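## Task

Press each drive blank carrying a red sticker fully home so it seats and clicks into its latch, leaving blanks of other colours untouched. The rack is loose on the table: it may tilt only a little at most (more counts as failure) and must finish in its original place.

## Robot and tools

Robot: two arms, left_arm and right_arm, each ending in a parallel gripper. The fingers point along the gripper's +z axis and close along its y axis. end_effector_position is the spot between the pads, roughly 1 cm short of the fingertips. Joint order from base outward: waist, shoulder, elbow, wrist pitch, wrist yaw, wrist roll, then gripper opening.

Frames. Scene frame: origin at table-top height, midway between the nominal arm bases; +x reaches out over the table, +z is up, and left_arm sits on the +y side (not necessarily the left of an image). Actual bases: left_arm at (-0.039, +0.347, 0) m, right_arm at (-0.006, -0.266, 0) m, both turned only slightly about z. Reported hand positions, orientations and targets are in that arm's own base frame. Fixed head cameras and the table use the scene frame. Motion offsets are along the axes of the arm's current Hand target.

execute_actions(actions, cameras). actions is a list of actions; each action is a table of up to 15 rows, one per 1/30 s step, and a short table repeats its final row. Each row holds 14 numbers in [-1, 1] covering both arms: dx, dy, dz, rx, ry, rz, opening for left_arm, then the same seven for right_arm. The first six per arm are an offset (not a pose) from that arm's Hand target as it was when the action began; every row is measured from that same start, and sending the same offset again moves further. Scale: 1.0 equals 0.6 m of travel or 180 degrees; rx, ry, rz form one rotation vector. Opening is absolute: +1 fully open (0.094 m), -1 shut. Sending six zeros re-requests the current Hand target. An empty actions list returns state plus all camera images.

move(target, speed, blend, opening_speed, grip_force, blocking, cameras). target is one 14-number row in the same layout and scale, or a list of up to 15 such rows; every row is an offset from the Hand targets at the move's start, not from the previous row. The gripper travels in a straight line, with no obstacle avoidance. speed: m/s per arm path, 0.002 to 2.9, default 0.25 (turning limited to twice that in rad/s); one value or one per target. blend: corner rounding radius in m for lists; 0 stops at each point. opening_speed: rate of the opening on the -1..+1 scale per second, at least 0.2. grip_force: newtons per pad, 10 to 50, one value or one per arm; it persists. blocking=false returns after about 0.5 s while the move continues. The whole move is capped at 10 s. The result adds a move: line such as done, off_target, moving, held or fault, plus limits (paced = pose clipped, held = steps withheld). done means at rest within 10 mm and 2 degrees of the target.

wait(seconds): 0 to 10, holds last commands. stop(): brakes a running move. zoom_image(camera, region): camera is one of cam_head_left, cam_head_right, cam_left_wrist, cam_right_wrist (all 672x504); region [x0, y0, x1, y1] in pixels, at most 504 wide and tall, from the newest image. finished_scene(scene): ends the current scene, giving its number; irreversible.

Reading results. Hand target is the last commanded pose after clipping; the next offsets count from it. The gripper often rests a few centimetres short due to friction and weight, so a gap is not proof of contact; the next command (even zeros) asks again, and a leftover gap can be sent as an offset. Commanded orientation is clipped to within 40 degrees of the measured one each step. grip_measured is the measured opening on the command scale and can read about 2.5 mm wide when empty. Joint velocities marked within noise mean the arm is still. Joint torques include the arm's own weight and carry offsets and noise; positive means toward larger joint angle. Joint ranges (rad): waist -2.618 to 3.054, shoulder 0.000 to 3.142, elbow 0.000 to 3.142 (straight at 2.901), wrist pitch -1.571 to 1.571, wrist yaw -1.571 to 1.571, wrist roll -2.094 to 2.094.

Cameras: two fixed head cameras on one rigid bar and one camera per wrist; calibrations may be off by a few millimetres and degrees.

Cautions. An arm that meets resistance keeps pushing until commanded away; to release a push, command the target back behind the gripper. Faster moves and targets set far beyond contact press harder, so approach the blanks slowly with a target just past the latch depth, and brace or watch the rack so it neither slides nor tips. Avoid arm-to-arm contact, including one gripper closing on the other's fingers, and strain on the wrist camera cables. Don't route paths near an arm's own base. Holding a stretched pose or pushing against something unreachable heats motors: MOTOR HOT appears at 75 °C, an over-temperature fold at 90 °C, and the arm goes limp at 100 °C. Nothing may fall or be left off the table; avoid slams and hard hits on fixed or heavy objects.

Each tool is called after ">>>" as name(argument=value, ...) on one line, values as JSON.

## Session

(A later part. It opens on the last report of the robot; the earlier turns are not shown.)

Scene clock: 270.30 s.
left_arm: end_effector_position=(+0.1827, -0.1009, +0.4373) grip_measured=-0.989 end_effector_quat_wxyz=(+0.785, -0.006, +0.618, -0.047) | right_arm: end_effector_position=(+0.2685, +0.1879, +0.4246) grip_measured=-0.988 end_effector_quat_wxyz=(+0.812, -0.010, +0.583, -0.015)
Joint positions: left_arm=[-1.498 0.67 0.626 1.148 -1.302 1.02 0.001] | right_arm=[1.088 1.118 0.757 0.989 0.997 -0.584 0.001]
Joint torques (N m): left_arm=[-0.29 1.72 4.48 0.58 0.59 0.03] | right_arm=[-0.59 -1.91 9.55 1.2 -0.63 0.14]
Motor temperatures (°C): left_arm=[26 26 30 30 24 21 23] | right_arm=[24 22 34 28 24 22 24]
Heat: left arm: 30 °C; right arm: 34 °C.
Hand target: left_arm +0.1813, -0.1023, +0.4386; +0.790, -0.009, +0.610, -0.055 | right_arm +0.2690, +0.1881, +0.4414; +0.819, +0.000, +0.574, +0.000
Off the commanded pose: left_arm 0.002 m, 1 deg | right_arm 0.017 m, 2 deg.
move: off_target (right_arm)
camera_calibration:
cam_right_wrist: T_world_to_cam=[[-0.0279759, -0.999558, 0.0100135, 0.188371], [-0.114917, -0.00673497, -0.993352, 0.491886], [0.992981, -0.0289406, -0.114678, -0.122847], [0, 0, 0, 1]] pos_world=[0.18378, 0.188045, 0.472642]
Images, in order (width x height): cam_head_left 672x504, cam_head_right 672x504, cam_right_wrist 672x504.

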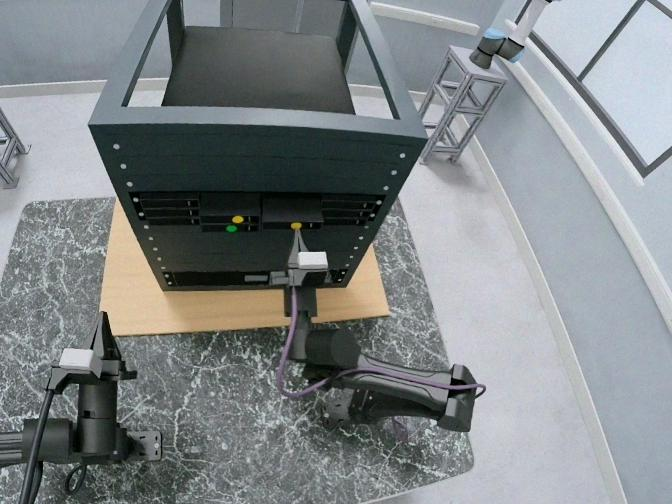

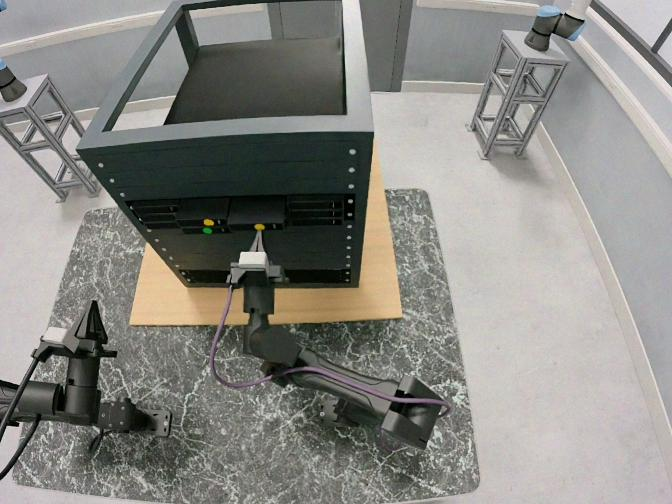

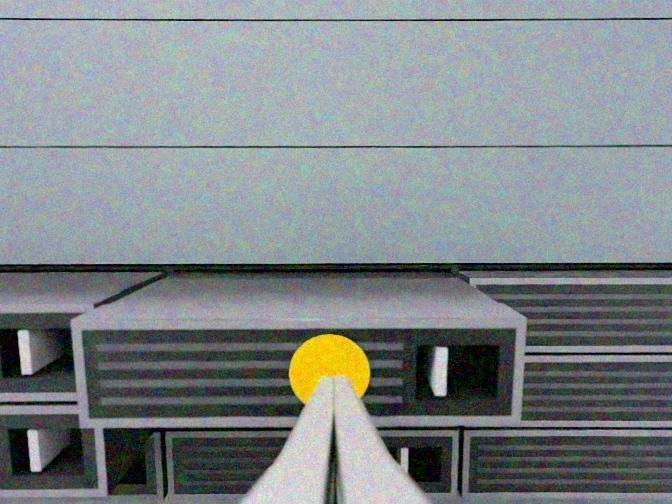

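>>> move(target=[0,0,0,0,0,0,-1,0.0057,0.0,0.0157,0,0,0,-1], cameras=["cam_right_wrist","cam_head_left"], speed=0.04)

>>> zoom_image(camera="cam_head_left", region=[180, 180, 340, 240])

Scene clock: 278.90 s.
left_arm: end_effector_position=(+0.1827, -0.1009, +0.4373) grip_measured=-0.989 end_effector_quat_wxyz=(+0.785, -0.006, +0.618, -0.047) | right_arm: end_effector_position=(+0.2777, +0.1867, +0.4259) grip_measured=-0.988 end_effector_quat_wxyz=(+0.813, -0.008, +0.582, -0.013)
Joint positions: left_arm=[-1.498 0.67 0.626 1.148 -1.302 1.02 0.001] | right_arm=[1.047 1.128 0.773 0.954 0.965 -0.541 0.001]
Joint torques (N m): left_arm=[-0.31 1.72 4.48 0.58 0.59 0.03] | right_arm=[-0.61 -1.72 9.62 1.23 -0.58 0.13]
Heat: left arm: 30 °C; right arm: 35 °C.
Hand target: left_arm +0.1813, -0.1023, +0.4386; +0.790, -0.009, +0.610, -0.055 | right_arm +0.2790, +0.1882, +0.4414; +0.819, +0.000, +0.574, +0.000
Off the commanded pose: left_arm 0.002 m, 1 deg | right_arm 0.016 m, 2 deg.
move: off_target (right_arm)
camera_calibration:
cam_right_wrist: T_world_to_cam=[[-0.0279516, -0.9996, 0.00430223, 0.189925], [-0.112404, -0.00113353, -0.993662, 0.492622], [0.993269, -0.028258, -0.112328, -0.133095], [0, 0, 0, 1]] pos_world=[0.192881, 0.186647, 0.473732]
Images, in order (width x height): cam_head_left 672x504, cam_right_wrist 672x504.

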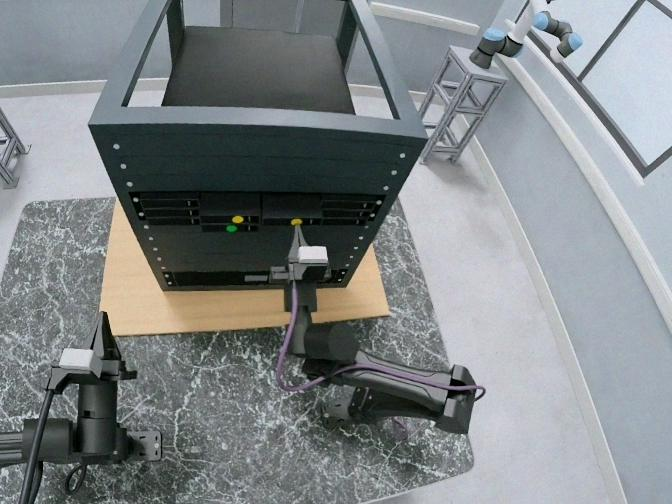

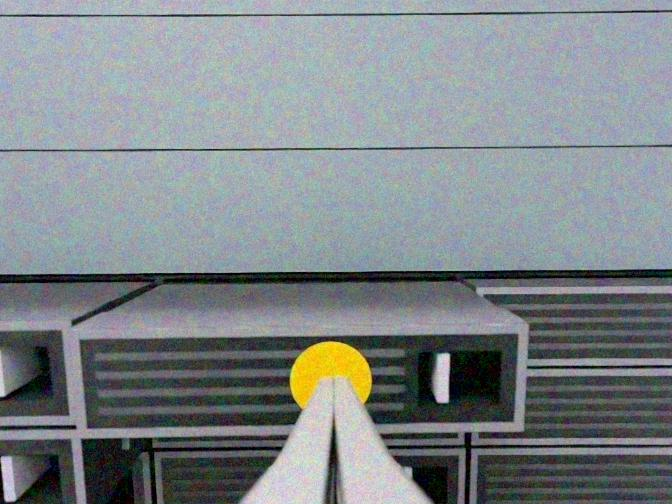

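Scaled by 3.150 from the camera's 672x504 image, which has a finer 960x720 frame.

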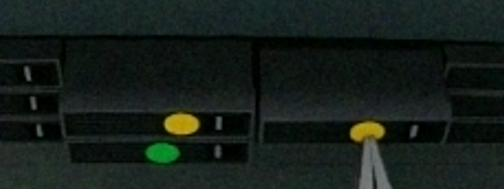

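>>> move(target=[0,0,0,0,0,0,-1,0.0026,0.0,0.0071,0,0,0,-1], cameras=["cam_right_wrist","cam_head_left"], speed=0.04)

>>> zoom_image(camera="cam_head_left", region=[180, 180, 340, 240])

Scene clock: 289.37 s.
left_arm: end_effector_position=(+0.1827, -0.1009, +0.4373) grip_measured=-0.989 end_effector_quat_wxyz=(+0.785, -0.006, +0.618, -0.047) | right_arm: end_effector_position=(+0.2823, +0.1867, +0.4258) grip_measured=-0.988 end_effector_quat_wxyz=(+0.813, -0.008, +0.583, -0.013)
Joint positions: left_arm=[-1.498 0.67 0.626 1.148 -1.302 1.02 0.001] | right_arm=[1.029 1.135 0.78 0.94 0.95 -0.524 0.001]
Joint torques (N m): left_arm=[-0.31 1.72 4.48 0.57 0.59 0.03] | right_arm=[-0.59 -1.78 9.66 1.28 -0.57 0.14]
Heat: left arm: 30 °C; right arm: 34 °C.
Hand target: left_arm +0.1813, -0.1023, +0.4386; +0.790, -0.009, +0.610, -0.055 | right_arm +0.2836, +0.1882, +0.4414; +0.819, +0.000, +0.574, +0.000
Off the commanded pose: left_arm 0.002 m, 1 deg | right_arm 0.016 m, 2 deg.
move: off_target (right_arm)
camera_calibration:
cam_right_wrist: T_world_to_cam=[[-0.0279388, -0.9996, 0.00440679, 0.19], [-0.112604, -0.00123325, -0.993639, 0.493075], [0.993247, -0.0282573, -0.112524, -0.137479], [0, 0, 0, 1]] pos_world=[0.197381, 0.186647, 0.473632]
Images, in order (width x height): cam_head_left 672x504, cam_right_wrist 672x504.

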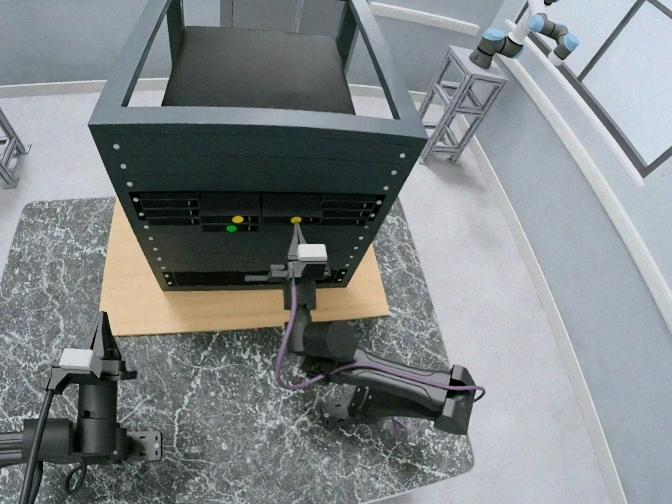

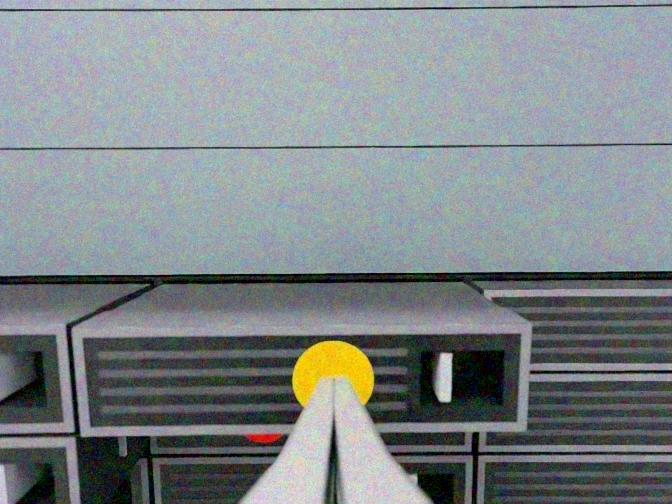

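Scaled by 3.150 from the camera's 672x504 image, which has a finer 960x720 frame.

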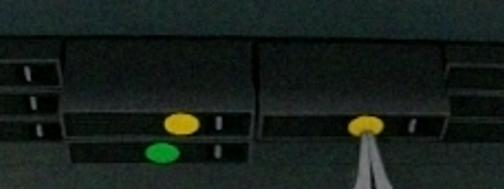

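>>> move(target=[0,0,0,0,0,0,-1,0.0008,0.0,0.0024,0,0,0,-1], cameras=["cam_right_wrist","cam_head_left"], speed=0.04)

>>> zoom_image(camera="cam_head_left", region=[180, 180, 340, 240])

Scene clock: 296.93 s.
left_arm: end_effector_position=(+0.1827, -0.1009, +0.4373) grip_measured=-0.989 end_effector_quat_wxyz=(+0.785, -0.006, +0.618, -0.047) | right_arm: end_effector_position=(+0.2833, +0.1865, +0.4257) grip_measured=-0.988 end_effector_quat_wxyz=(+0.813, -0.008, +0.582, -0.013)
Joint positions: left_arm=[-1.498 0.67 0.626 1.148 -1.302 1.02 0.001] | right_arm=[1.024 1.135 0.78 0.936 0.944 -0.518 0.001]
Joint torques (N m): left_arm=[-0.31 1.72 4.49 0.58 0.59 0.02] | right_arm=[-0.65 -1.62 9.85 1.29 -0.57 0.13]
Heat: left arm: 30 °C; right arm: 35 °C.
Hand target: left_arm +0.1813, -0.1023, +0.4386; +0.790, -0.009, +0.610, -0.055 | right_arm +0.2851, +0.1883, +0.4415; +0.819, +0.000, +0.574, +0.000
Off the commanded pose: left_arm 0.002 m, 1 deg | right_arm 0.016 m, 2 deg.
move: off_target (right_arm)
camera_calibration:
cam_right_wrist: T_world_to_cam=[[-0.0266617, -0.999636, 0.0041407, 0.189509], [-0.111997, -0.00112903, -0.993708, 0.492882], [0.993351, -0.0269577, -0.111926, -0.139054], [0, 0, 0, 1]] pos_world=[0.198384, 0.186247, 0.473432]
Images, in order (width x height): cam_head_left 672x504, cam_right_wrist 672x504.

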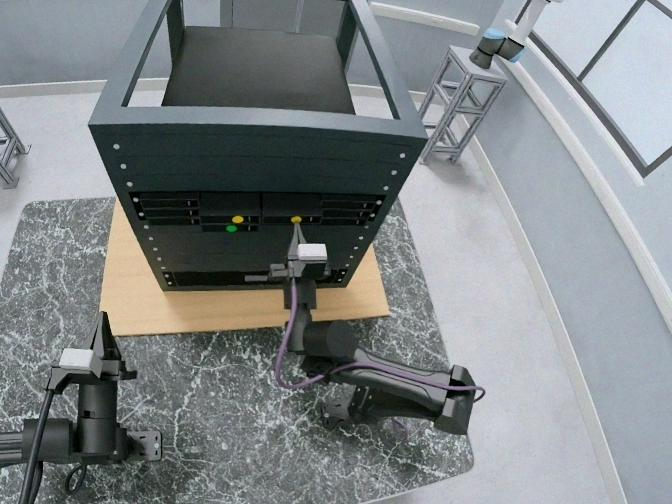

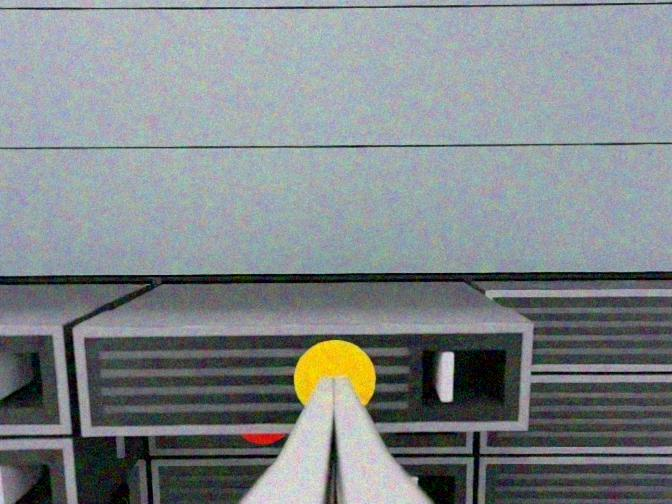

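Scaled by 3.150 from the camera's 672x504 image, which has a finer 960x720 frame.

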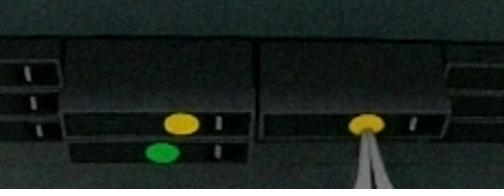

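>>> move(target=[0,0,0,0,0,0,-1,-0.0143,0.0,-0.1367,0,0,0,-1], cameras=["cam_right_wrist","cam_head_left","cam_head_right"], speed=0.08)

>>> zoom_image(camera="cam_head_left", region=[180, 180, 340, 240])

>>> zoom_image(camera="cam_head_right", region=[150, 180, 310, 240])

Scene clock: 316.23 s.
left_arm: end_effector_position=(+0.1827, -0.1009, +0.4373) grip_measured=-0.989 end_effector_quat_wxyz=(+0.785, -0.006, +0.618, -0.047) | right_arm: end_effector_position=(+0.2087, +0.1931, +0.4181) grip_measured=-0.988 end_effector_quat_wxyz=(+0.812, -0.022, +0.584, -0.019)
Joint positions: left_arm=[-1.498 0.67 0.626 1.148 -1.302 1.02 0.001] | right_arm=[1.37 1.145 0.674 1.476 1.185 -1.031 0.001]
Joint torques (N m): left_arm=[-0.31 1.72 4.46 0.57 0.59 0.03] | right_arm=[0.54 -1.44 4.86 1.54 -0.75 -0.04]
Heat: left arm: 30 °C; right arm: 36 °C.
Hand target: left_arm +0.1813, -0.1023, +0.4386; +0.790, -0.009, +0.610, -0.055 | right_arm +0.2051, +0.1882, +0.4215; +0.819, +0.000, +0.574, +0.000
Off the commanded pose: left_arm 0.002 m, 1 deg | right_arm 0.007 m, 4 deg.
move: off_target (right_arm)
camera_calibration:
cam_right_wrist: T_world_to_cam=[[-0.0202235, -0.999204, 0.0343889, 0.180165], [-0.115784, -0.0318238, -0.992764, 0.483341], [0.993068, -0.0240589, -0.115048, -0.0648376], [0, 0, 0, 1]] pos_world=[0.123995, 0.193843, 0.466189]
Images, in order (width x height): cam_head_left 672x504, cam_head_right 672x504, cam_right_wrist 672x504.

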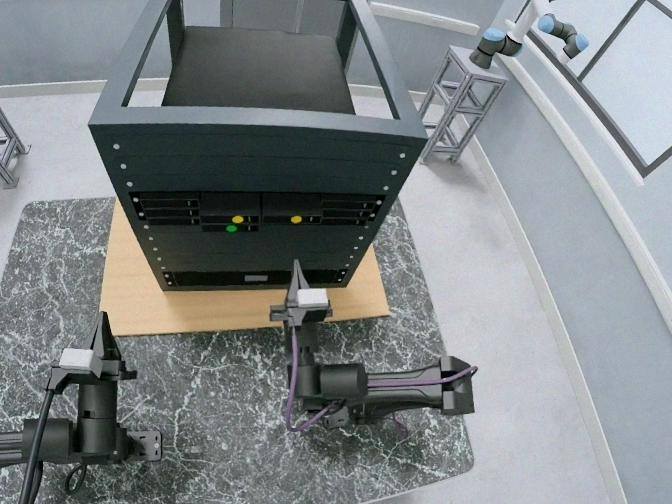

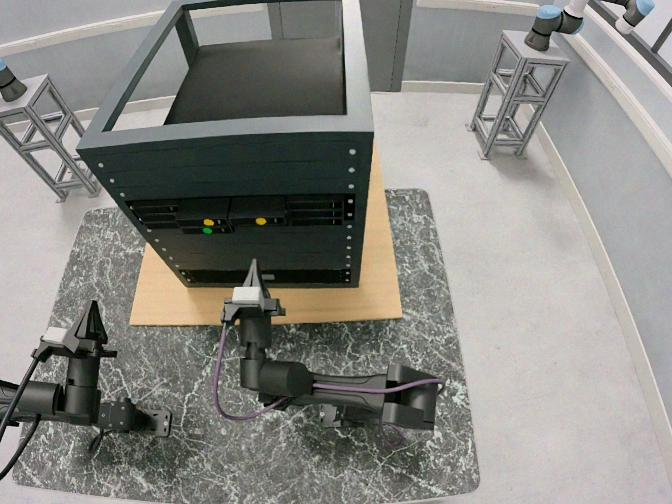

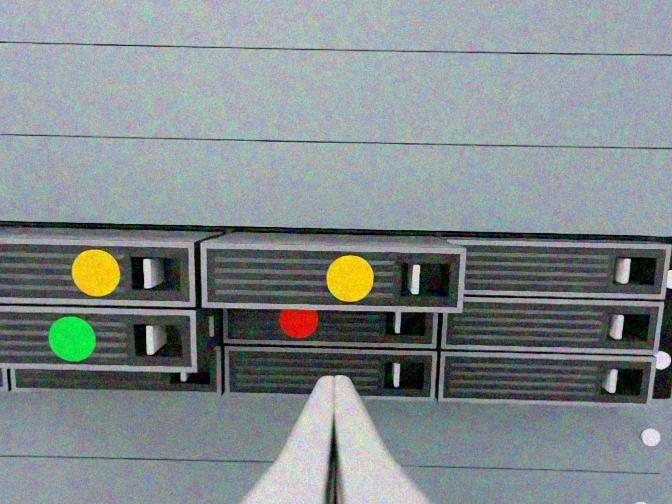

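Scaled by 3.150 from the camera's 672x504 image, which has a finer 960x720 frame.

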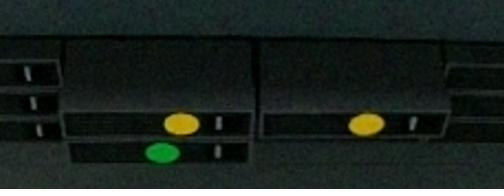

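Scaled by 3.150 from the camera's 672x504 image, which has a finer 960x720 frame.

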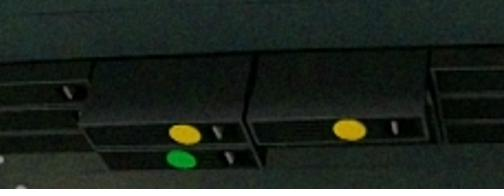

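>>> zoom_image(camera="cam_right_wrist", region=[200, 220, 480, 420])

Scaled by 1.800 from the camera's 672x504 image, which has a finer 960x720 frame.

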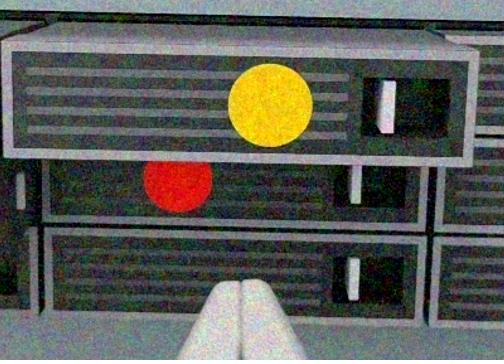

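>>> finished_scene(scene=2)

The scene is finished: the task was done.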